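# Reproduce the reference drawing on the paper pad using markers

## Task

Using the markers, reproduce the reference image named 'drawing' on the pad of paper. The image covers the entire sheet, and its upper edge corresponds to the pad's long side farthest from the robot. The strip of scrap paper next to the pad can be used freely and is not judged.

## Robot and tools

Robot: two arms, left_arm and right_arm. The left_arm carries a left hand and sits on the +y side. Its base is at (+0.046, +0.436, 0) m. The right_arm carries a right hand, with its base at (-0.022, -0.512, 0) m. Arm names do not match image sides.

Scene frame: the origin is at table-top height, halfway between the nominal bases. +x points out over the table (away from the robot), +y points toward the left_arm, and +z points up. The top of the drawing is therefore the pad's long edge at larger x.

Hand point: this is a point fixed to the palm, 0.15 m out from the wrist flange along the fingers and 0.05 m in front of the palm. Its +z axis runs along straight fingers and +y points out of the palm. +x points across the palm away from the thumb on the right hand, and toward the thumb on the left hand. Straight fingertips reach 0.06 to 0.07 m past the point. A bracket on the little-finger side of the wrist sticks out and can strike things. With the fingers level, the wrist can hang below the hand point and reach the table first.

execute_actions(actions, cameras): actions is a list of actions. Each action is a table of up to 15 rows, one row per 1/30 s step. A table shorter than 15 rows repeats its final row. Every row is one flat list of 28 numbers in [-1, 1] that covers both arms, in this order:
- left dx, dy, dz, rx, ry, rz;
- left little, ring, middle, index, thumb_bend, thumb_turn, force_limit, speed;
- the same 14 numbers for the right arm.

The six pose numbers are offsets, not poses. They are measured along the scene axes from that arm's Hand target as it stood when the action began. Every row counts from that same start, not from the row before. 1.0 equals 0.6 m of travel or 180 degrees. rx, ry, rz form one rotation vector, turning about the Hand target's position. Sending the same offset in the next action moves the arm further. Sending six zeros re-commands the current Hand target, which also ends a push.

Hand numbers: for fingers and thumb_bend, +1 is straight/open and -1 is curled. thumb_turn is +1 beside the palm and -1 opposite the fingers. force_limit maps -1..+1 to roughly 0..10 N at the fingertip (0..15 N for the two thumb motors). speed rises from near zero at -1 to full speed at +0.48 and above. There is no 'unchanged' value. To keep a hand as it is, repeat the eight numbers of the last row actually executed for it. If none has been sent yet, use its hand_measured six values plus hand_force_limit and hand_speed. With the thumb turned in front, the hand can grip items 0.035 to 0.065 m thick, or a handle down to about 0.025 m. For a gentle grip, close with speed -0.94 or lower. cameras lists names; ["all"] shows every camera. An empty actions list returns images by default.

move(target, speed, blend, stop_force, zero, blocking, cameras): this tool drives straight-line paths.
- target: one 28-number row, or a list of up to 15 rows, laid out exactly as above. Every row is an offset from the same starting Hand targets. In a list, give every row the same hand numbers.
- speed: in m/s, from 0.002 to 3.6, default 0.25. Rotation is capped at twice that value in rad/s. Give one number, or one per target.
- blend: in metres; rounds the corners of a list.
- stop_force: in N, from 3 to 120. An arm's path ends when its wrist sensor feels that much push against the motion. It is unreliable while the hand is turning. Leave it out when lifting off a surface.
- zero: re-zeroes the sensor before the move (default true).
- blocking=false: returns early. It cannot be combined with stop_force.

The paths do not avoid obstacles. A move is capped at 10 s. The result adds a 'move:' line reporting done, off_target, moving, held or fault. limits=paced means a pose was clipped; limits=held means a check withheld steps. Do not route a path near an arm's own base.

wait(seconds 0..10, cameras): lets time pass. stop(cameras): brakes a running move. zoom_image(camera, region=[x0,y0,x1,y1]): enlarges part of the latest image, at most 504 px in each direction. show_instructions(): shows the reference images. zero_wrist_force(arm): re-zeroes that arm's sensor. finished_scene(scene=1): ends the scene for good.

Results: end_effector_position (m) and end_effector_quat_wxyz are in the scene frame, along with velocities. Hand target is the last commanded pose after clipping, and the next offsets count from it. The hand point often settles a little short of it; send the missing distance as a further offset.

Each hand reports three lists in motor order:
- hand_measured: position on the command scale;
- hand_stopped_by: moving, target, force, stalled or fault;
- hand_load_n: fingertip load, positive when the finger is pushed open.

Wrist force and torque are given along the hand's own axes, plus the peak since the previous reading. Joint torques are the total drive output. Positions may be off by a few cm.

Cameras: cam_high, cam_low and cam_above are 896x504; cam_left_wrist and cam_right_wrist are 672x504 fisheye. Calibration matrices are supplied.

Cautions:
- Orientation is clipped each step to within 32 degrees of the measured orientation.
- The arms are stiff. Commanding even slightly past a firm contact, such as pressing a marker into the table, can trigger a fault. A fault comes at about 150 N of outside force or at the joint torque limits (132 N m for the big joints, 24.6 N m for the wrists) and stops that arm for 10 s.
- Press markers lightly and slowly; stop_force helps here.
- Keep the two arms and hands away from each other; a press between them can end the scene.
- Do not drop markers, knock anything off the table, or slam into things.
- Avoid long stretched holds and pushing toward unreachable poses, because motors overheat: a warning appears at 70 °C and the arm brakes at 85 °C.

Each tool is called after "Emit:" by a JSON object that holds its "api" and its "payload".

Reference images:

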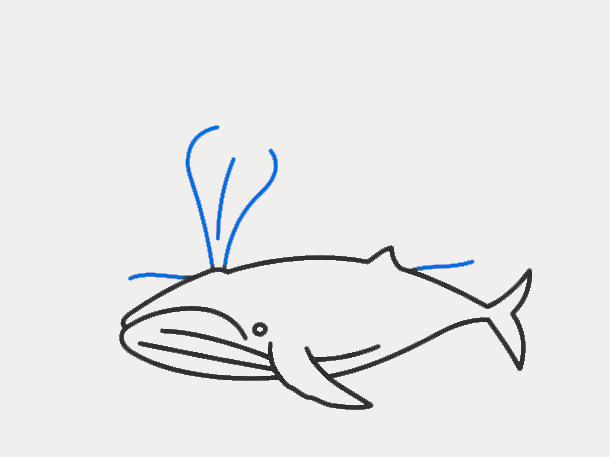

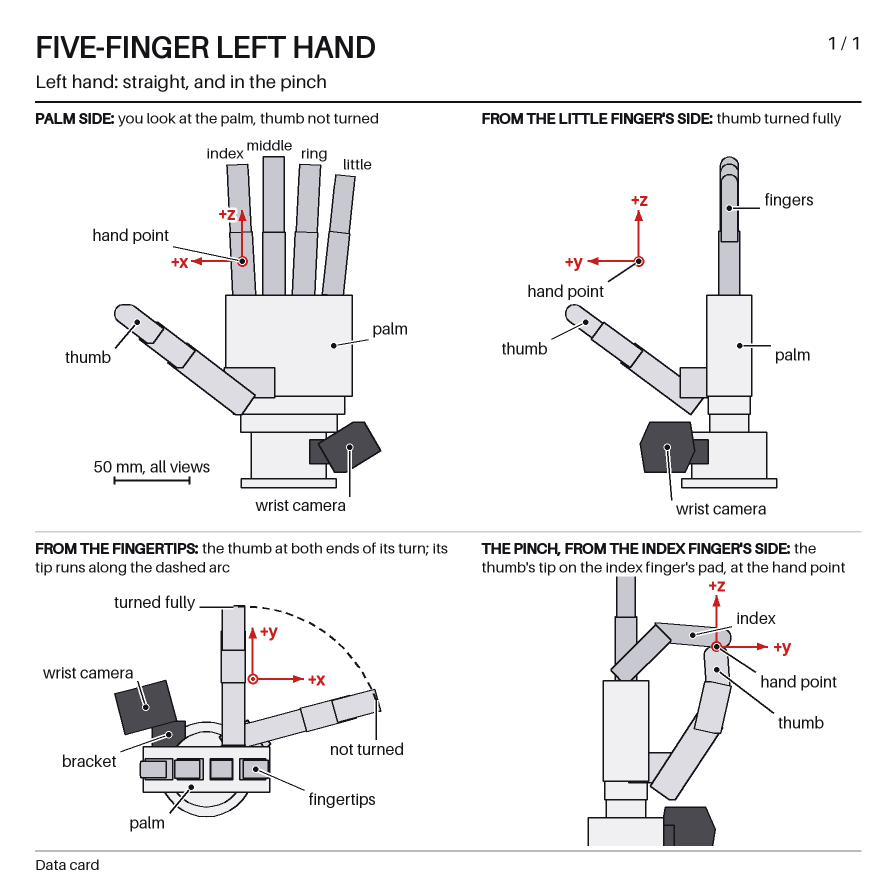

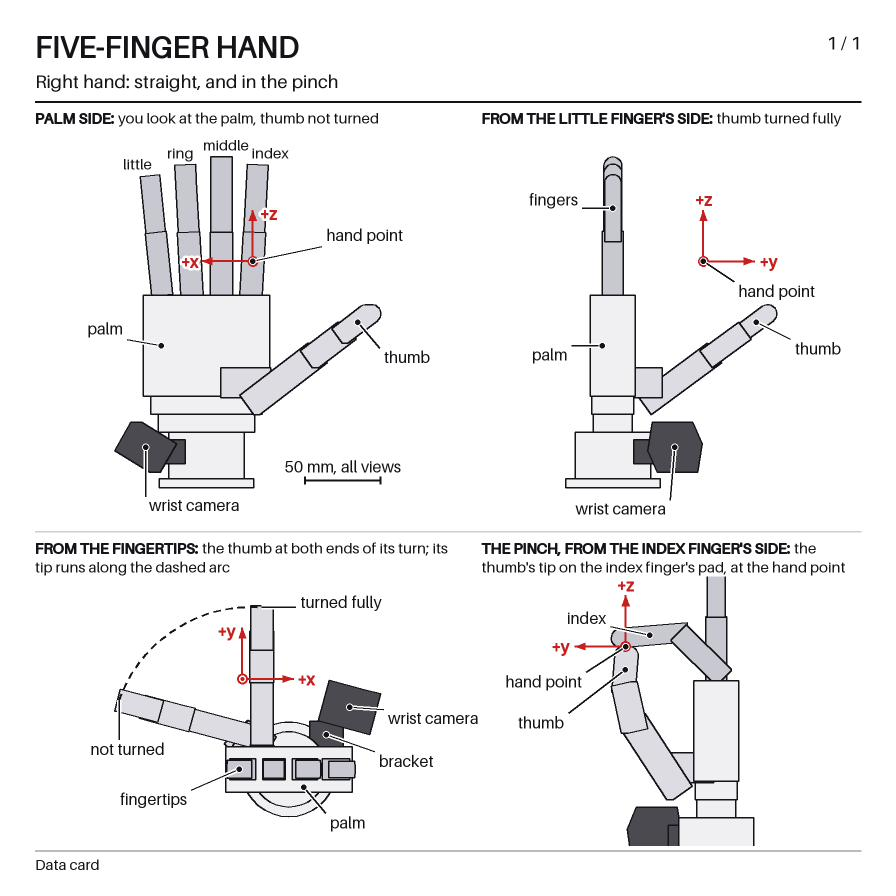

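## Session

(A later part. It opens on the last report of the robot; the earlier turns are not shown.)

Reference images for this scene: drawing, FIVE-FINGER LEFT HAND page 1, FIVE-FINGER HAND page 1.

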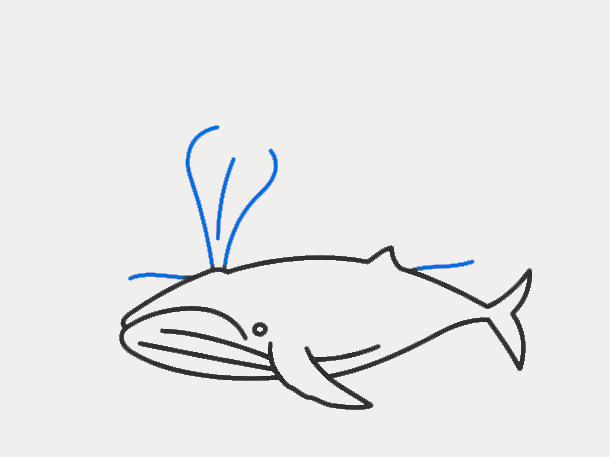

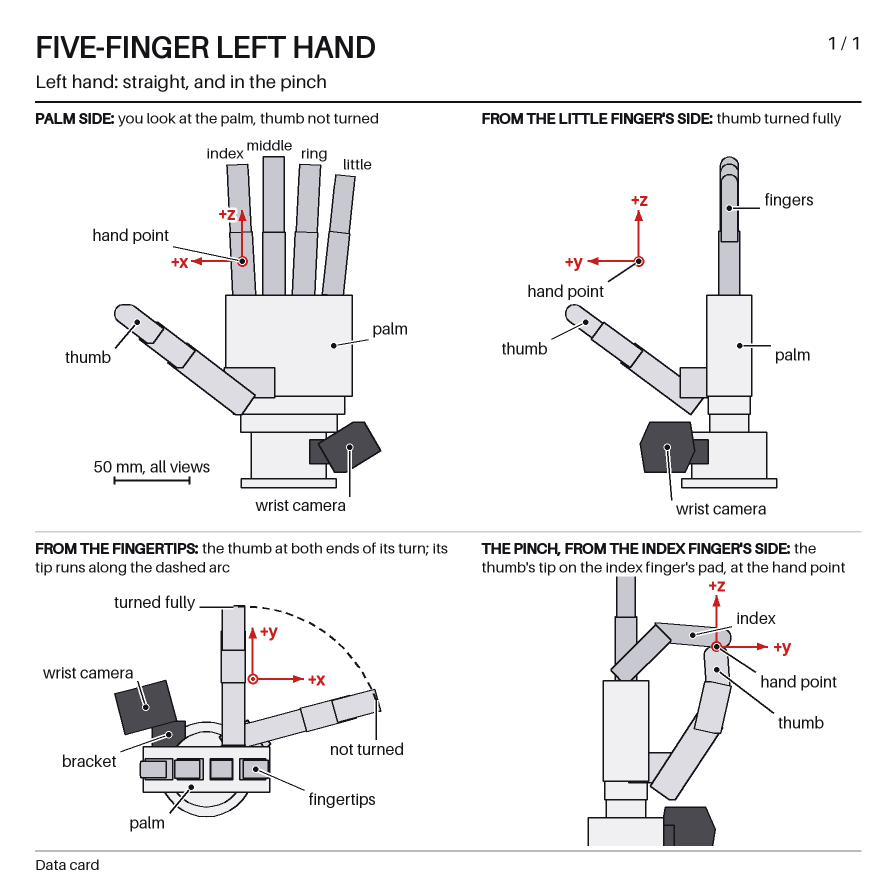

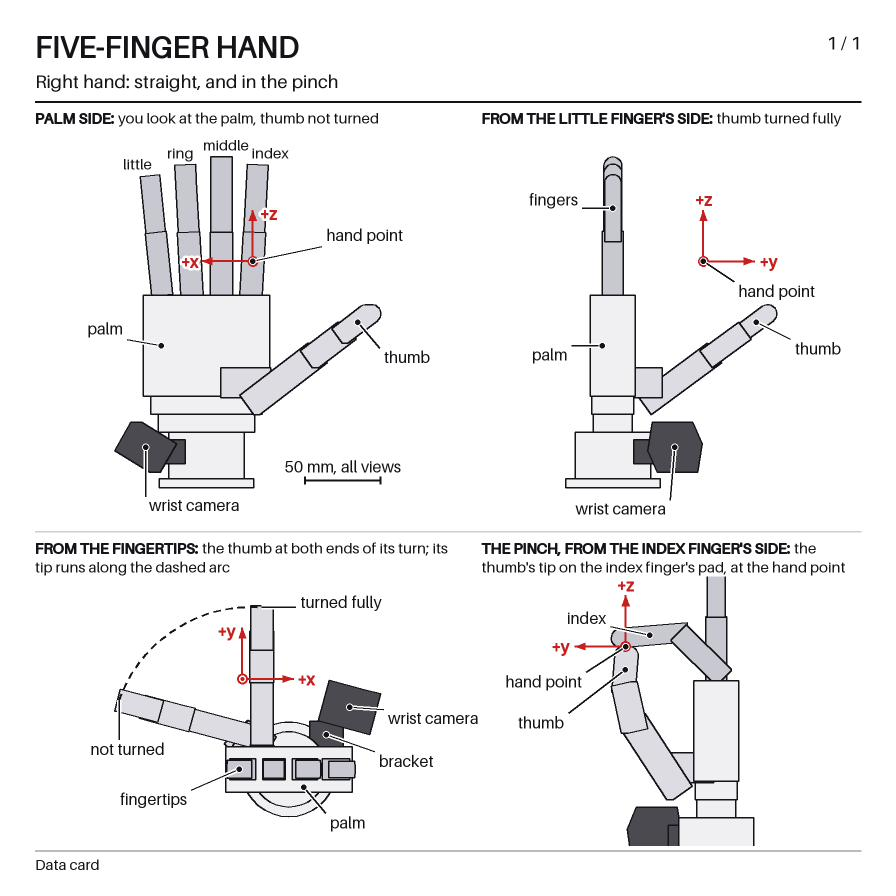

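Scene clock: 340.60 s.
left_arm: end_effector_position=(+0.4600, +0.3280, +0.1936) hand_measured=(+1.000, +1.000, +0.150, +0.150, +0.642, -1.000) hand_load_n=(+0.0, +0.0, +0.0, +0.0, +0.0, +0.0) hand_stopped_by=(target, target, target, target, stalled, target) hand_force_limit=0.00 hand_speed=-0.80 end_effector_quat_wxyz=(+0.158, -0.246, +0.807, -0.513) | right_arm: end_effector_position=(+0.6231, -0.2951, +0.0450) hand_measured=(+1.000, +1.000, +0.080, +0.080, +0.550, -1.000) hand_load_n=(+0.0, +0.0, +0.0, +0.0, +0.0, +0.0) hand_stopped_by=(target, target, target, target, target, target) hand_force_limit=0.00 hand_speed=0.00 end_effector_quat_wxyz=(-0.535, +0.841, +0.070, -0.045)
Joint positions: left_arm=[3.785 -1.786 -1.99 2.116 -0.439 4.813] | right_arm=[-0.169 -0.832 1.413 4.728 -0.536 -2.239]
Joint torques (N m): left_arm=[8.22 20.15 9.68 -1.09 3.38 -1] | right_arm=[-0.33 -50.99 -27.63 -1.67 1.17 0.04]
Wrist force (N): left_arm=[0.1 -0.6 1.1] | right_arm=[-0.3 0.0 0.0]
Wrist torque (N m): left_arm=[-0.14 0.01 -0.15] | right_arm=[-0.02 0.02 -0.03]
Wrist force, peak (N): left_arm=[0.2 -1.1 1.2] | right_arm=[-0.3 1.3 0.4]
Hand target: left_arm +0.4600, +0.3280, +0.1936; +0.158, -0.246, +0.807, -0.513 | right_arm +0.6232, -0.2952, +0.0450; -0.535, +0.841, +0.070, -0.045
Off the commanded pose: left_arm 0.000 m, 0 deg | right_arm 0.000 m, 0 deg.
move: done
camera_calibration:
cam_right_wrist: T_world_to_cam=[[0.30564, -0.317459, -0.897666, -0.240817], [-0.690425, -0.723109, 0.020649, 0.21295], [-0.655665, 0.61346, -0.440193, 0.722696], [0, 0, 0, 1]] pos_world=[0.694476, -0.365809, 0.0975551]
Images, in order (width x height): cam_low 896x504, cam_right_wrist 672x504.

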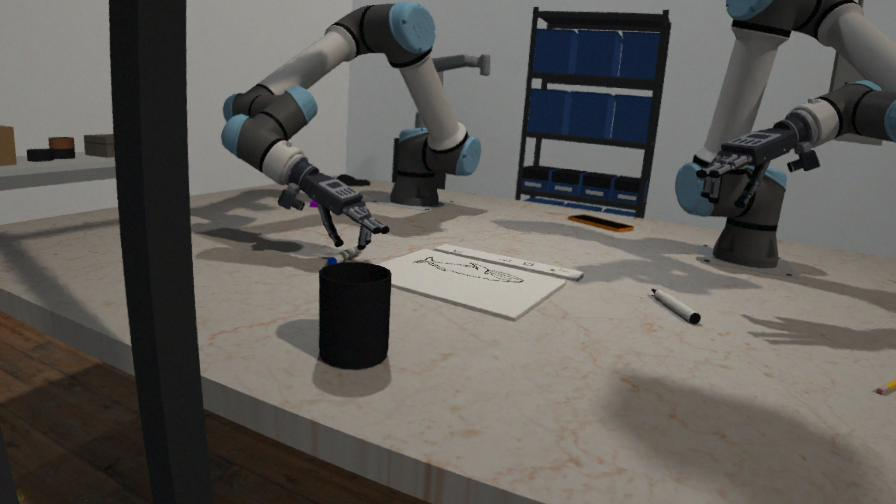

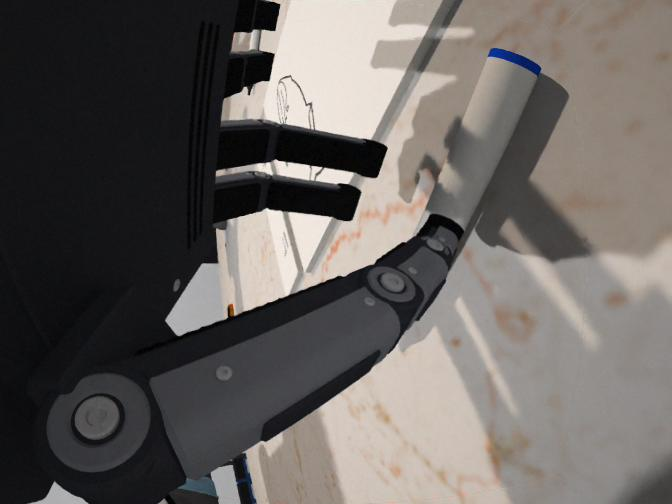

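Emit:
{"api": "move", "payload": {"target": [[0,0,0,0,0,0,1,1,0.15,0.15,0.65,-1,0.0,-0.8,0,0,-0.025,0,0,0,1,1,0.08,0.08,0.55,-1,0,0]], "speed": 0.05}}

Emit:
{"api": "move", "payload": {"target": [[0,0,0,0,0,0,1,1,0.15,0.15,0.65,-1,0.0,-0.8,0,0,-0.02,0,0,0,1,1,0.08,0.08,0.55,-1,0,0]], "speed": 0.006, "stop_force": 3, "cameras": ["cam_low","cam_right_wrist"]}}

Emit:
{"api": "zoom_image", "payload": {"camera": "cam_low", "region": [260, 150, 440, 290]}}

Scene clock: 341.83 s.
left_arm: end_effector_position=(+0.4600, +0.3280, +0.1936) hand_measured=(+1.000, +1.000, +0.150, +0.150, +0.642, -1.000) hand_load_n=(+0.0, +0.0, +0.0, +0.0, +0.0, +0.0) hand_stopped_by=(target, target, target, target, stalled, target) hand_force_limit=0.00 hand_speed=-0.80 end_effector_quat_wxyz=(+0.158, -0.246, +0.807, -0.513) | right_arm: end_effector_position=(+0.6231, -0.2952, +0.0298) hand_measured=(+1.000, +1.000, +0.080, +0.080, +0.550, -1.000) hand_load_n=(+0.0, +0.0, +0.0, +0.0, +0.0, +0.0) hand_stopped_by=(target, target, target, target, target, target) hand_force_limit=0.00 hand_speed=0.00 end_effector_quat_wxyz=(-0.535, +0.841, +0.070, -0.045) end_effector_velocity=(-0.001, +0.000, +0.002) end_effector_angular_velocity=(+0.001, +0.002, +0.000)
Joint positions: left_arm=[3.785 -1.786 -1.99 2.116 -0.439 4.813] | right_arm=[-0.169 -0.811 1.421 4.699 -0.536 -2.239]
Joint velocities: left_arm=[within noise] | right_arm=[0 -0.003 0 0.005 0 -0.001]
Joint torques (N m): left_arm=[7.8 20.18 9.48 -1.08 3.4 -1.05] | right_arm=[-1.97 -58.86 -23.61 -0.19 -0.12 -0.02]
Wrist force (N): left_arm=[0.2 -0.9 0.8] | right_arm=[-0.1 0.0 0.0]
Wrist torque (N m): left_arm=[-0.17 -0.01 -0.13] | right_arm=[-0.03 0.01 -0.01]
Wrist force, peak (N): left_arm=[0.1 -0.9 1.3] | right_arm=[-0.1 0.5 0.2]
Hand target: left_arm +0.4600, +0.3280, +0.1936; +0.158, -0.246, +0.807, -0.513 | right_arm +0.6232, -0.2952, +0.0300; -0.535, +0.841, +0.070, -0.045
Off the commanded pose: left_arm 0.000 m, 0 deg | right_arm 0.000 m, 0 deg.
move: done

Scene clock: 344.10 s.
left_arm: end_effector_position=(+0.4600, +0.3280, +0.1936) hand_measured=(+1.000, +1.000, +0.150, +0.150, +0.642, -1.000) hand_load_n=(+0.0, +0.0, +0.0, +0.0, +0.0, +0.0) hand_stopped_by=(target, target, target, target, stalled, target) hand_force_limit=0.00 hand_speed=-0.80 end_effector_quat_wxyz=(+0.158, -0.246, +0.807, -0.513) | right_arm: end_effector_position=(+0.6232, -0.2952, +0.0230) hand_measured=(+1.000, +1.000, +0.080, +0.080, +0.550, -1.000) hand_load_n=(+0.0, +0.0, +0.0, +0.0, -0.5, -0.5) hand_stopped_by=(target, target, target, target, target, target) hand_force_limit=0.00 hand_speed=0.00 end_effector_quat_wxyz=(-0.535, +0.841, +0.070, -0.045)
Joint positions: left_arm=[3.785 -1.786 -1.99 2.116 -0.439 4.813] | right_arm=[-0.169 -0.802 1.424 4.687 -0.536 -2.239]
Joint torques (N m): left_arm=[7.36 20.51 9.82 -1.04 3.46 -1.06] | right_arm=[0.16 -58.46 -24.63 0.12 0.51 1.9]
Wrist force (N): left_arm=[0.1 -0.8 1.1] | right_arm=[-0.2 -2.6 -2.3]
Wrist torque (N m): left_arm=[-0.17 0.00 -0.14] | right_arm=[-0.19 0.02 -0.03]
Wrist force, peak (N): left_arm=[0.1 -1.0 1.3] | right_arm=[-0.7 -5.7 -4.5]
Hand target: left_arm +0.4600, +0.3280, +0.1936; +0.158, -0.246, +0.807, -0.513 | right_arm +0.6232, -0.2952, +0.0230; -0.535, +0.841, +0.070, -0.045 (not the last commanded pose)
Off the commanded pose: left_arm 0.000 m, 0 deg | right_arm 0.005 m, 0 deg.
move: contact (right_arm)
camera_calibration:
cam_right_wrist: T_world_to_cam=[[0.30584, -0.317522, -0.897575, -0.260797], [-0.690445, -0.723093, 0.0205354, 0.21343], [-0.655551, 0.613446, -0.440383, 0.71307], [0, 0, 0, 1]] pos_world=[0.694577, -0.365909, 0.0755559]
Images, in order (width x height): cam_low 896x504, cam_right_wrist 672x504.

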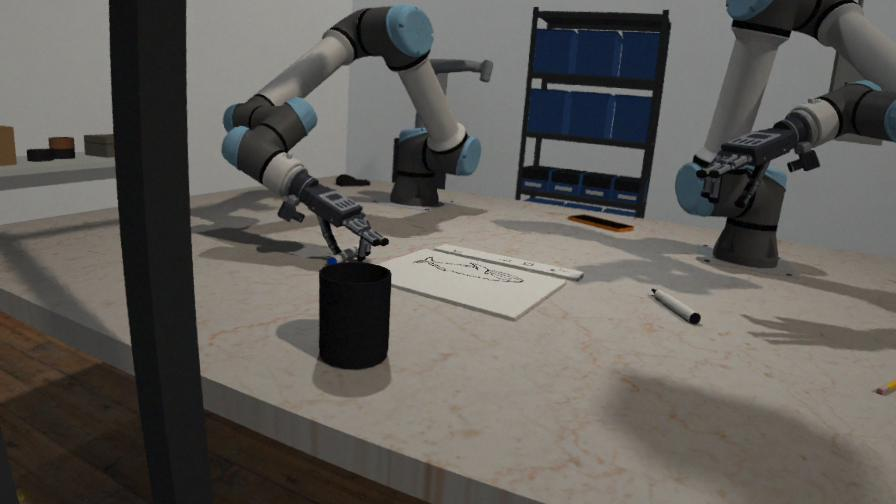

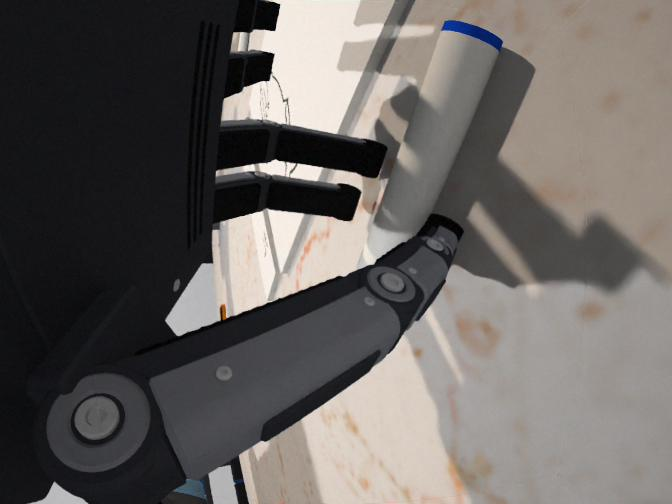

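Scaled by 2.800 from the camera's 896x504 image, which has a finer 1280x720 frame.

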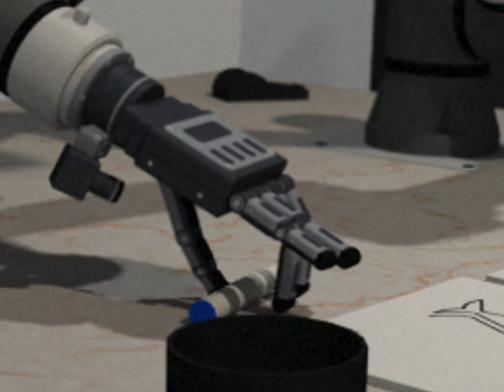

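Emit:
{"api": "move", "payload": {"target": [[0,0,0,0,0,0,1,1,0.15,0.15,0.65,-1,0.0,-0.8,0,0,0.0005,0,0,0,1,1,-0.3,-0.3,0.15,-1,-0.6,-0.94]], "speed": 0.01, "cameras": ["cam_low","cam_right_wrist"]}}

Emit:
{"api": "zoom_image", "payload": {"camera": "cam_low", "region": [260, 150, 440, 290]}}

Scene clock: 346.33 s.
left_arm: end_effector_position=(+0.4600, +0.3280, +0.1936) hand_measured=(+1.000, +1.000, +0.150, +0.150, +0.642, -1.000) hand_load_n=(+0.0, +0.0, +0.0, +0.0, +0.0, +0.0) hand_stopped_by=(target, target, target, target, stalled, target) hand_force_limit=0.00 hand_speed=-0.80 end_effector_quat_wxyz=(+0.158, -0.246, +0.807, -0.513) | right_arm: end_effector_position=(+0.6232, -0.2952, +0.0233) hand_measured=(+1.000, +1.000, -0.128, -0.178, +0.440, -1.000) hand_load_n=(+0.0, +0.0, +1.5, +2.0, +5.5, -1.0) hand_stopped_by=(target, target, force, force, force, target) hand_force_limit=-0.60 hand_speed=-0.94 end_effector_quat_wxyz=(-0.535, +0.841, +0.070, -0.045)
Joint positions: left_arm=[3.785 -1.786 -1.99 2.116 -0.439 4.813] | right_arm=[-0.169 -0.802 1.424 4.687 -0.536 -2.239]
Joint torques (N m): left_arm=[7.97 19.72 10.43 -1.11 3.41 -1] | right_arm=[-0.58 -57.56 -26.86 -1.3 0.42 1.38]
Wrist force (N): left_arm=[0.1 -0.6 1.1] | right_arm=[0.0 0.0 -0.1]
Wrist torque (N m): left_arm=[-0.14 0.00 -0.14] | right_arm=[-0.02 -0.01 0.01]
Wrist force, peak (N): left_arm=[0.1 -1.0 1.3] | right_arm=[-0.3 -2.8 -2.3]
Hand target: left_arm +0.4600, +0.3280, +0.1936; +0.158, -0.246, +0.807, -0.513 | right_arm +0.6232, -0.2952, +0.0233; -0.535, +0.841, +0.070, -0.045
Off the commanded pose: left_arm 0.000 m, 0 deg | right_arm 0.000 m, 0 deg.
move: done
camera_calibration:
cam_right_wrist: T_world_to_cam=[[0.30584, -0.317522, -0.897575, -0.260528], [-0.690445, -0.723093, 0.0205354, 0.213424], [-0.655551, 0.613446, -0.440383, 0.713202], [0, 0, 0, 1]] pos_world=[0.694577, -0.365909, 0.0758559]
Images, in order (width x height): cam_low 896x504, cam_right_wrist 672x504.

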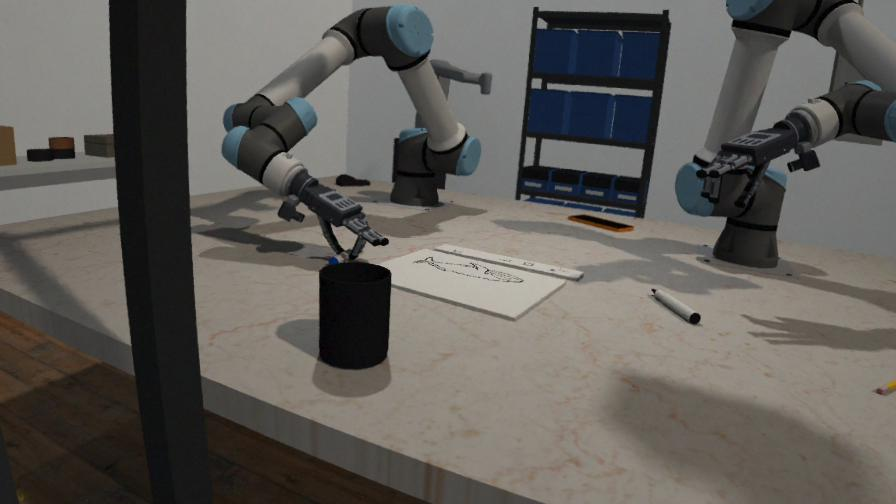

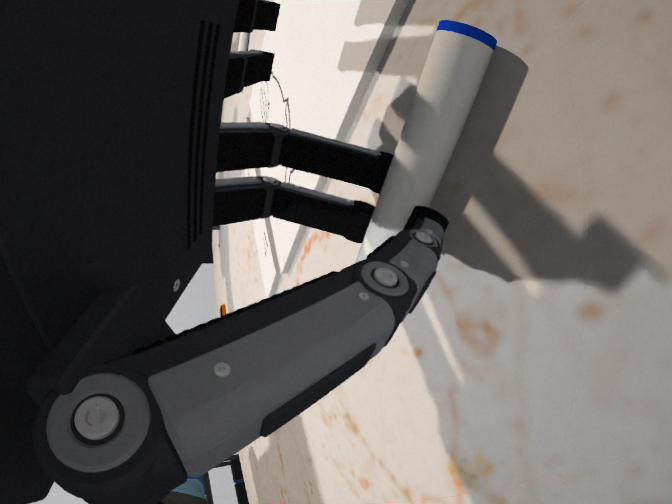

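Scaled by 2.800 from the camera's 896x504 image, which has a finer 1280x720 frame.

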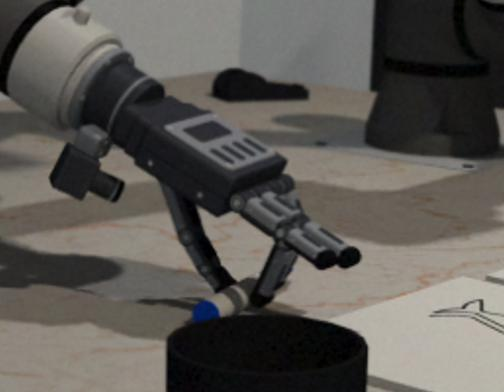

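Emit:
{"api": "move", "payload": {"target": [[0,0,0,0,0,0,1,1,0.15,0.15,0.65,-1,0.0,-0.8,0,0,0,0,0,0,1,1,-0.4,-0.4,0.05,-1,0.2,-0.94]], "speed": 0.01}}

Emit:
{"api": "move", "payload": {"target": [[0,0,0,0,0,0,1,1,0.15,0.15,0.65,-1,0.0,-0.8,0,0,0,0,0,0,1,1,-0.5,-0.5,0,-1,1,-0.94]], "speed": 0.01}}

Emit:
{"api": "move", "payload": {"target": [[0,0,0,0,0,0,1,1,0.15,0.15,0.65,-1,0.0,-0.8,0,0,0.2,0,0,0,1,1,-0.5,-0.5,0,-1,1,-0.94]], "speed": 0.1, "cameras": ["cam_low","cam_right_wrist","cam_above"]}}

Emit:
{"api": "zoom_image", "payload": {"camera": "cam_low", "region": [260, 90, 440, 230]}}

Scene clock: 347.23 s.
left_arm: end_effector_position=(+0.4600, +0.3280, +0.1936) hand_measured=(+1.000, +1.000, +0.150, +0.150, +0.642, -1.000) hand_load_n=(+0.0, +0.0, +0.0, +0.0, +0.5, +0.0) hand_stopped_by=(target, target, target, target, stalled, target) hand_force_limit=0.00 hand_speed=-0.80 end_effector_quat_wxyz=(+0.158, -0.246, +0.807, -0.513) | right_arm: end_effector_position=(+0.6232, -0.2952, +0.0233) hand_measured=(+1.000, +1.000, -0.148, -0.204, +0.440, -1.000) hand_load_n=(+0.0, +0.0, +5.0, +6.0, +14.5, -0.5) hand_stopped_by=(target, target, force, force, force, target) hand_force_limit=0.20 hand_speed=-0.94 end_effector_quat_wxyz=(-0.535, +0.841, +0.070, -0.045)
Joint positions: left_arm=[3.785 -1.786 -1.99 2.116 -0.439 4.813] | right_arm=[-0.169 -0.802 1.424 4.687 -0.536 -2.239]
Joint torques (N m): left_arm=[8.03 19.82 10.19 -1.23 3.47 -1.07] | right_arm=[0.14 -54.18 -25.43 -2.14 0.36 1.19]
Wrist force (N): left_arm=[0.2 -0.6 1.2] | right_arm=[-0.4 -3.4 -1.5]
Wrist torque (N m): left_arm=[-0.15 -0.01 -0.14] | right_arm=[-0.14 0.06 -0.06]
Wrist force, peak (N): left_arm=[0.0 -1.0 1.2] | right_arm=[-0.1 -3.9 -1.3]
Hand target: left_arm +0.4600, +0.3280, +0.1936; +0.158, -0.246, +0.807, -0.513 | right_arm +0.6232, -0.2952, +0.0233; -0.535, +0.841, +0.070, -0.045
Off the commanded pose: left_arm 0.000 m, 0 deg | right_arm 0.000 m, 0 deg.
move: done

Scene clock: 347.73 s.
left_arm: end_effector_position=(+0.4600, +0.3280, +0.1936) hand_measured=(+1.000, +1.000, +0.150, +0.150, +0.642, -1.000) hand_load_n=(+0.0, +0.0, +0.0, +0.0, +0.0, +0.0) hand_stopped_by=(target, target, target, target, stalled, target) hand_force_limit=0.00 hand_speed=-0.80 end_effector_quat_wxyz=(+0.158, -0.246, +0.807, -0.513) | right_arm: end_effector_position=(+0.6232, -0.2952, +0.0233) hand_measured=(+1.000, +1.000, -0.172, -0.234, +0.444, -1.000) hand_load_n=(+0.0, +0.0, +9.0, +9.5, +25.0, -1.0) hand_stopped_by=(target, target, force, force, force, target) hand_force_limit=1.00 hand_speed=-0.94 end_effector_quat_wxyz=(-0.535, +0.841, +0.070, -0.045)
Joint positions: left_arm=[3.785 -1.786 -1.99 2.116 -0.439 4.813] | right_arm=[-0.169 -0.802 1.424 4.687 -0.536 -2.239]
Joint torques (N m): left_arm=[7.25 20.05 10.98 -0.98 3.44 -0.97] | right_arm=[0.76 -52.51 -25.13 -2.74 0.53 1.03]
Wrist force (N): left_arm=[0.1 -0.9 1.0] | right_arm=[-0.3 -7.6 -2.1]
Wrist torque (N m): left_arm=[-0.17 0.01 -0.14] | right_arm=[-0.31 0.03 -0.13]
Wrist force, peak (N): left_arm=[0.1 -0.8 1.3] | right_arm=[-0.5 -9.3 -1.3]
Hand target: left_arm +0.4600, +0.3280, +0.1936; +0.158, -0.246, +0.807, -0.513 | right_arm +0.6232, -0.2952, +0.0233; -0.535, +0.841, +0.070, -0.045
Off the commanded pose: left_arm 0.000 m, 0 deg | right_arm 0.000 m, 0 deg.
move: done

Scene clock: 349.37 s.
left_arm: end_effector_position=(+0.4600, +0.3280, +0.1936) hand_measured=(+1.000, +1.000, +0.150, +0.150, +0.642, -1.000) hand_load_n=(+0.0, +0.0, +0.0, +0.0, +0.0, +0.0) hand_stopped_by=(target, target, target, target, stalled, target) hand_force_limit=0.00 hand_speed=-0.80 end_effector_quat_wxyz=(+0.158, -0.246, +0.807, -0.513) | right_arm: end_effector_position=(+0.6232, -0.2951, +0.1433) hand_measured=(+1.000, +1.000, -0.172, -0.234, +0.444, -1.000) hand_load_n=(+0.0, +0.0, +9.0, +9.0, +25.5, -0.5) hand_stopped_by=(target, target, force, force, force, target) hand_force_limit=1.00 hand_speed=-0.94 end_effector_quat_wxyz=(-0.535, +0.841, +0.070, -0.044)
Joint positions: left_arm=[3.785 -1.786 -1.99 2.116 -0.439 4.813] | right_arm=[-0.169 -0.941 1.323 4.926 -0.536 -2.239]
Joint torques (N m): left_arm=[7.5 20.03 11.08 -0.98 3.38 -0.91] | right_arm=[0.7 -48.06 -15.86 -1.03 0.62 -2.58]
Wrist force (N): left_arm=[0.0 -0.6 1.1] | right_arm=[-0.3 0.3 0.2]
Wrist torque (N m): left_arm=[-0.15 0.03 -0.15] | right_arm=[0.01 0.02 0.03]
Wrist force, peak (N): left_arm=[0.4 -1.1 1.2] | right_arm=[-0.3 -7.0 -2.0]
Hand target: left_arm +0.4600, +0.3280, +0.1936; +0.158, -0.246, +0.807, -0.513 | right_arm +0.6232, -0.2952, +0.1433; -0.535, +0.841, +0.070, -0.045
Off the commanded pose: left_arm 0.000 m, 0 deg | right_arm 0.000 m, 0 deg.
move: done
camera_calibration:
cam_right_wrist: T_world_to_cam=[[0.305982, -0.317531, -0.897524, -0.152929], [-0.690464, -0.723078, 0.0204232, 0.211], [-0.655465, 0.613459, -0.440492, 0.766015], [0, 0, 0, 1]] pos_world=[0.694578, -0.365909, 0.195857]
Images, in order (width x height): cam_low 896x504, cam_above 896x504, cam_right_wrist 672x504.

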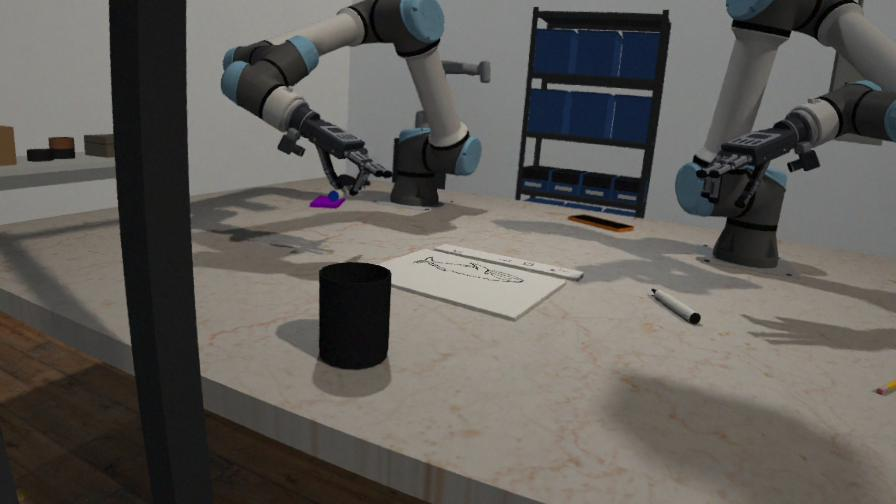

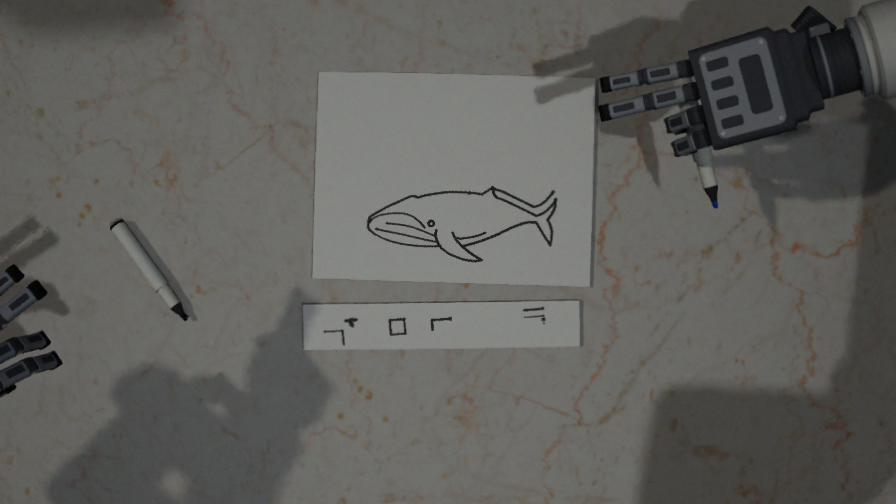

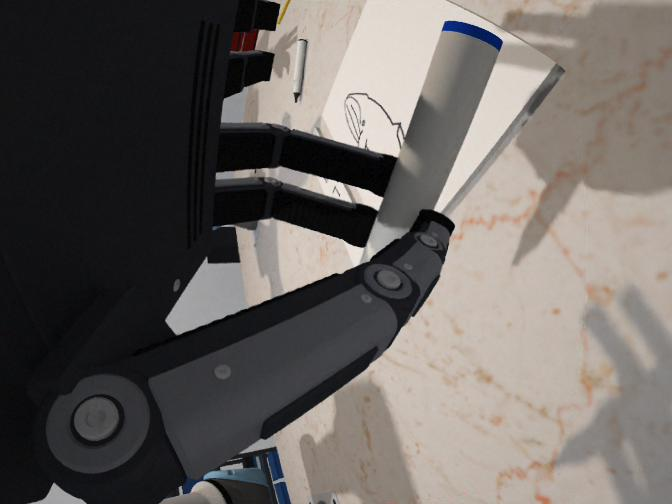

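Scaled by 2.800 from the camera's 896x504 image, which has a finer 1280x720 frame.

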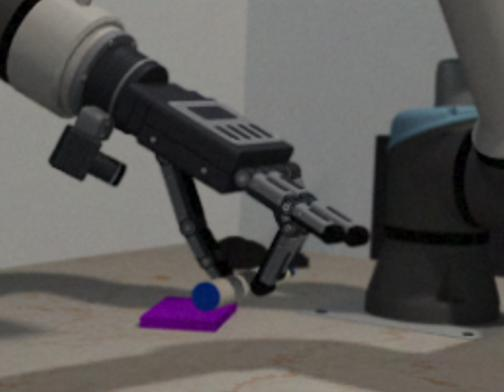

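Emit:
{"api": "move", "payload": {"target": [[0,0,0,0,0,0,1,1,0.15,0.15,0.65,-1,0.0,-0.8,-0.1,0.05,0.1,-0.0378,-0.2389,-0.05,1,1,-0.5,-0.5,0,-1,1,-0.94],[0,0,0,0,0,0,1,1,0.15,0.15,0.65,-1,0.0,-0.8,-0.272,0.372,-0.03,-0.0755,-0.4779,-0.0999,1,1,-0.5,-0.5,0,-1,1,-0.94]], "speed": 0.25, "blend": [0.03,0], "cameras": ["all"]}}

Scene clock: 354.67 s.
left_arm: end_effector_position=(+0.4600, +0.3280, +0.1936) hand_measured=(+1.000, +1.000, +0.150, +0.150, +0.642, -1.000) hand_load_n=(+0.0, +0.0, +0.0, +0.0, +0.0, +0.0) hand_stopped_by=(target, target, target, target, stalled, target) hand_force_limit=0.00 hand_speed=-0.80 end_effector_quat_wxyz=(+0.158, -0.246, +0.807, -0.513) | right_arm: end_effector_position=(+0.4600, -0.0720, +0.1253) hand_measured=(+1.000, +1.000, -0.172, -0.234, +0.444, -1.000) hand_load_n=(+0.0, +0.0, +9.5, +9.0, +25.5, -0.5) hand_stopped_by=(target, target, force, force, force, target) hand_force_limit=1.00 hand_speed=-0.94 end_effector_quat_wxyz=(-0.251, +0.697, +0.289, +0.606)
Joint positions: left_arm=[3.785 -1.786 -1.99 2.116 -0.439 4.813] | right_arm=[0.515 -0.826 2.179 1.933 -1.315 -1.607]
Joint torques (N m): left_arm=[7.38 20.12 10.66 -1.13 3.4 -0.95] | right_arm=[8.33 -30.41 -8.78 -3.25 -1.87 0.77]
Wrist force (N): left_arm=[0.2 -0.6 1.2] | right_arm=[0.4 0.4 1.2]
Wrist torque (N m): left_arm=[-0.15 -0.01 -0.14] | right_arm=[-0.06 -0.14 -0.09]
Wrist force, peak (N): left_arm=[0.1 -1.1 1.4] | right_arm=[-0.3 -1.3 1.6]
Hand target: left_arm +0.4600, +0.3280, +0.1936; +0.158, -0.246, +0.807, -0.513 | right_arm +0.4600, -0.0720, +0.1253; -0.251, +0.697, +0.289, +0.606
Off the commanded pose: left_arm 0.000 m, 0 deg | right_arm 0.000 m, 0 deg.
move: done
camera_calibration:
cam_left_wrist: T_world_to_cam=[[-0.0388512, -0.491986, 0.869736, 0.0123482], [-0.999147, 0.0313287, -0.0269103, 0.452563], [-0.0140082, -0.870039, -0.492783, 0.499742], [0, 0, 0, 1]] pos_world=[0.459657, 0.426692, 0.247703]
cam_right_wrist: T_world_to_cam=[[0.743456, -0.624356, 0.239694, -0.414037], [-0.299126, -0.630988, -0.715806, 0.178971], [0.598162, 0.460472, -0.655872, -0.0464688], [0, 0, 0, 1]] pos_world=[0.389149, -0.124181, 0.196873]

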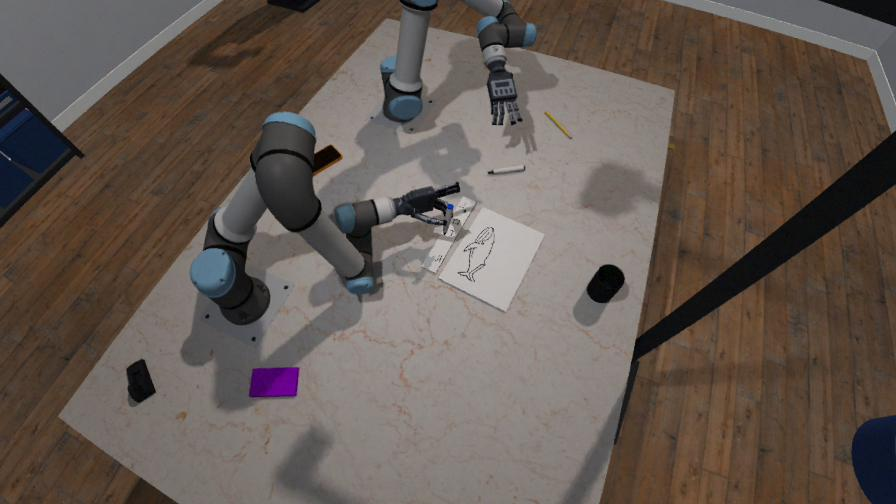

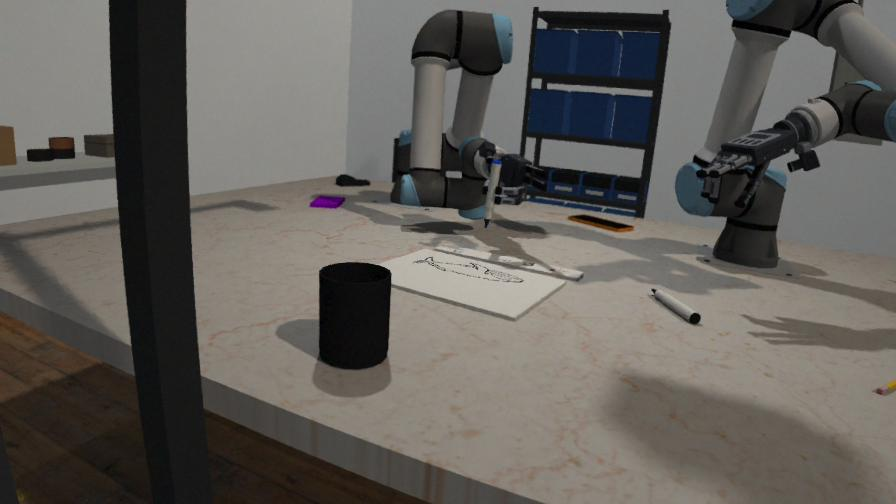

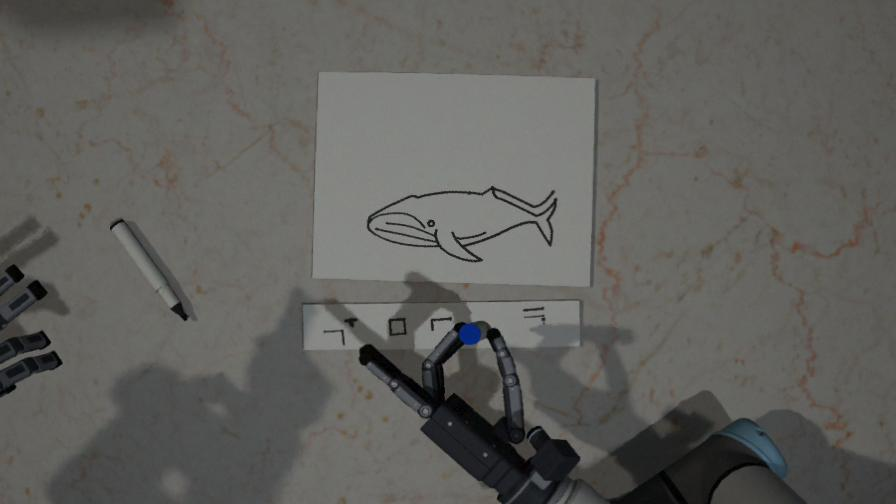

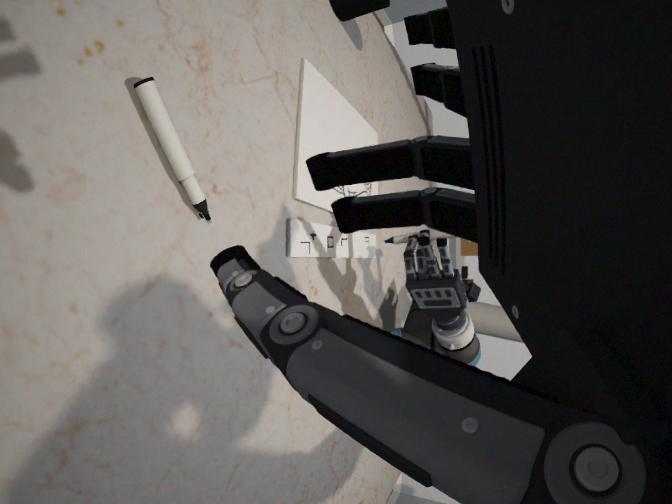

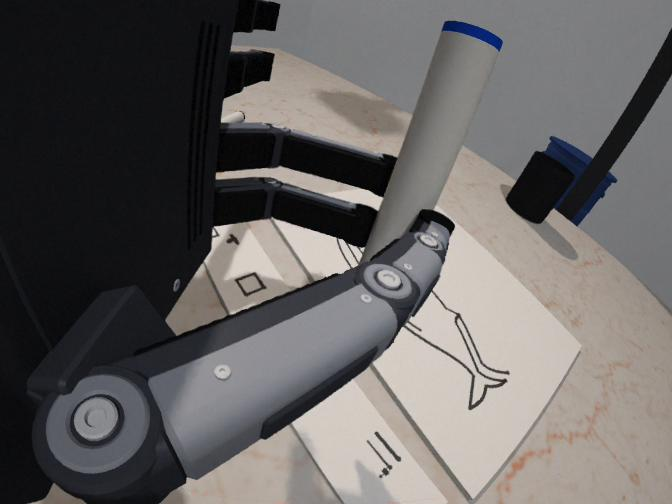

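Emit:
{"api": "move", "payload": {"target": [[0,0,0,0,0,0,1,1,0.15,0.15,0.65,-1,0.0,-0.8,0,0,-0.0922,0,0,0,1,1,-0.5,-0.5,0,-1,1,-0.94]], "speed": 0.1}}

Emit:
{"api": "move", "payload": {"target": [[0,0,0,0,0,0,1,1,0.15,0.15,0.65,-1,0.0,-0.8,0,0,-0.04,0,0,0,1,1,-0.5,-0.5,0,-1,1,-0.94]], "speed": 0.004, "stop_force": 3, "cameras": ["cam_low"]}}

Scene clock: 355.63 s.
left_arm: end_effector_position=(+0.4600, +0.3280, +0.1936) hand_measured=(+1.000, +1.000, +0.150, +0.150, +0.642, -1.000) hand_load_n=(+0.0, +0.0, +0.0, +0.0, +0.0, +0.0) hand_stopped_by=(target, target, target, target, stalled, target) hand_force_limit=0.00 hand_speed=-0.80 end_effector_quat_wxyz=(+0.158, -0.246, +0.807, -0.513) | right_arm: end_effector_position=(+0.4599, -0.0720, +0.0944) hand_measured=(+1.000, +1.000, -0.172, -0.234, +0.444, -1.000) hand_load_n=(+0.0, +0.0, +9.0, +9.0, +25.0, -0.5) hand_stopped_by=(target, target, force, force, force, target) hand_force_limit=1.00 hand_speed=-0.94 end_effector_quat_wxyz=(-0.251, +0.698, +0.289, +0.606)
Joint positions: left_arm=[3.785 -1.786 -1.99 2.116 -0.439 4.813] | right_arm=[0.515 -0.74 2.16 1.866 -1.315 -1.607]
Joint torques (N m): left_arm=[6.84 20.27 11.76 -1.04 3.42 -1.04] | right_arm=[0.67 -38.13 -6.2 -1.98 -0.17 -0.19]
Wrist force (N): left_arm=[0.0 -0.6 1.2] | right_arm=[0.7 0.2 1.0]
Wrist torque (N m): left_arm=[-0.15 0.03 -0.15] | right_arm=[-0.08 -0.16 -0.06]
Wrist force, peak (N): left_arm=[0.2 -0.7 1.4] | right_arm=[-2.3 0.9 1.0]
Hand target: left_arm +0.4600, +0.3280, +0.1936; +0.158, -0.246, +0.807, -0.513 | right_arm +0.4599, -0.0720, +0.0944; -0.251, +0.698, +0.289, +0.606 (not the last commanded pose)
Off the commanded pose: left_arm 0.000 m, 0 deg | right_arm 0.024 m, 0 deg.
FORCE FAULT: contact force on the right arm reached its limit, and that arm stopped. The contact can be on any part of that arm, not only on its tool. That arm's remaining commands of this call were not run. That arm is still stopped at the end of this call. That arm stays stopped for about 10 more seconds. Until then a move that you send moves the other arm only, and its call returns only when the move has ended. Once the stop has ended, the next robot result says so. If the stop ends while you think or write, that arm runs what you send next, counted from a new Hand target: where the arm stands when the stop ends. While its stop runs, that arm, its gripper or tool too, takes no new command. Until it ends, the stop uses up actions while you think or wait. An arm that is not stopped still takes commands.
move: fault (right_arm)

not run: an earlier result of this reply reported a stop or a fault. Calls in your next reply go to the robot.

Emit:
{"api": "wait", "payload": {"seconds": 10, "cameras": ["cam_low","cam_right_wrist","cam_high"]}}

Scene clock: 367.27 s.
left_arm: end_effector_position=(+0.4600, +0.3280, +0.1936) hand_measured=(+1.000, +1.000, +0.150, +0.150, +0.642, -1.000) hand_load_n=(+0.0, +0.0, +0.0, -0.5, +0.0, +0.0) hand_stopped_by=(target, target, target, target, stalled, target) hand_force_limit=0.00 hand_speed=-0.80 end_effector_quat_wxyz=(+0.158, -0.246, +0.807, -0.513) | right_arm: end_effector_position=(+0.4599, -0.0720, +0.0944) hand_measured=(+1.000, +1.000, -0.172, -0.234, +0.444, -1.000) hand_load_n=(+0.0, +0.0, +9.5, +9.0, +25.5, -0.5) hand_stopped_by=(target, target, force, force, force, target) hand_force_limit=1.00 hand_speed=-0.94 end_effector_quat_wxyz=(-0.251, +0.698, +0.289, +0.606)
Joint positions: left_arm=[3.785 -1.786 -1.99 2.116 -0.439 4.813] | right_arm=[0.515 -0.74 2.16 1.866 -1.315 -1.607]
Joint torques (N m): left_arm=[6.42 20.1 12.78 -1.09 3.36 -0.97] | right_arm=[0.31 -38.22 -5.72 -1.87 -0.17 -0.06]
Wrist force (N): left_arm=[0.1 -0.8 1.2] | right_arm=[0.5 0.1 1.1]
Wrist torque (N m): left_arm=[-0.18 0.01 -0.14] | right_arm=[-0.09 -0.13 -0.08]
Wrist force, peak (N): left_arm=[0.2 -1.1 1.2] | right_arm=[0.9 0.1 1.3]
Hand target: left_arm +0.4600, +0.3280, +0.1936; +0.158, -0.246, +0.807, -0.513 | right_arm +0.4599, -0.0720, +0.0944; -0.251, +0.698, +0.289, +0.606 (not the last commanded pose)
Off the commanded pose: left_arm 0.000 m, 0 deg | right_arm 0.024 m, 0 deg.
FORCE FAULT, CONTINUED: the right arm's stop, for the force fault that an earlier result reported, is over. The rest of the stop counts as 19 of the actions that you can send in this scene. That arm's target is now where it stood when the stop ended, not its last command. That arm accepts commands again.
wait: 10.00 s; at rest from the start
camera_calibration:
cam_right_wrist: T_world_to_cam=[[0.743584, -0.624259, 0.23955, -0.406644], [-0.29965, -0.631387, -0.715234, 0.156911], [0.59774, 0.460055, -0.656549, -0.0665161], [0, 0, 0, 1]] pos_world=[0.389152, -0.124179, 0.165969]
Images, in order (width x height): cam_high 896x504, cam_low 896x504, cam_right_wrist 672x504.

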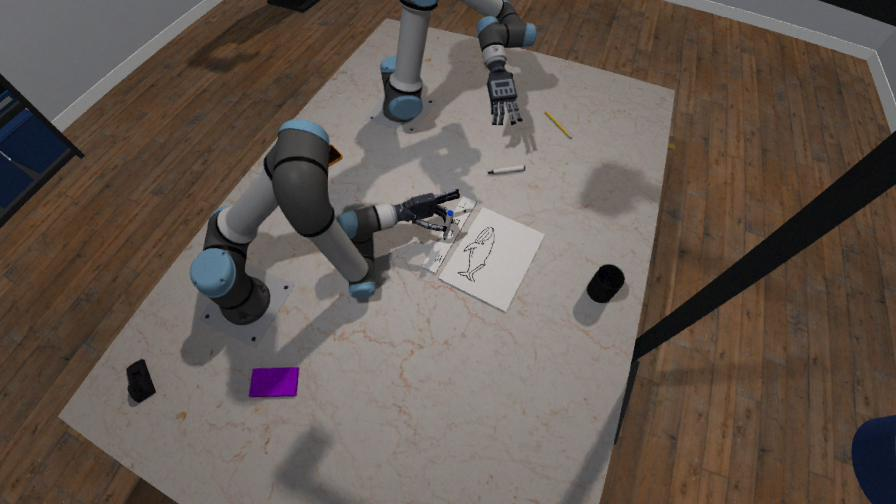

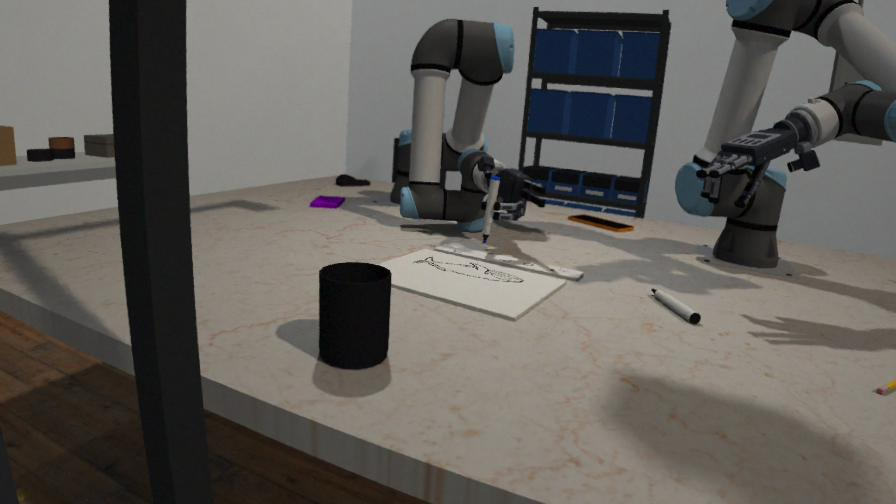

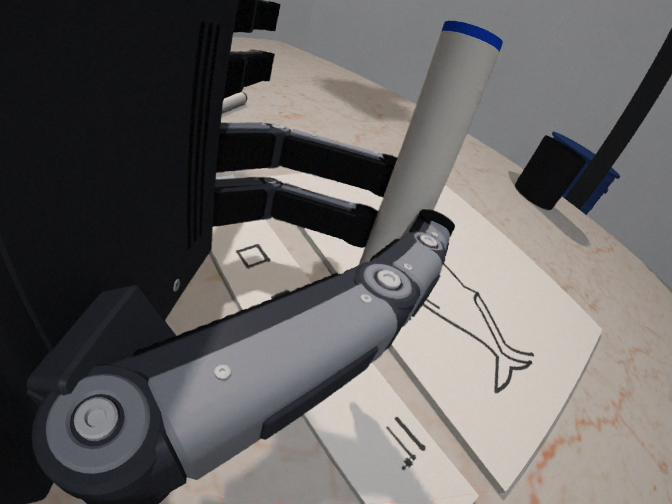

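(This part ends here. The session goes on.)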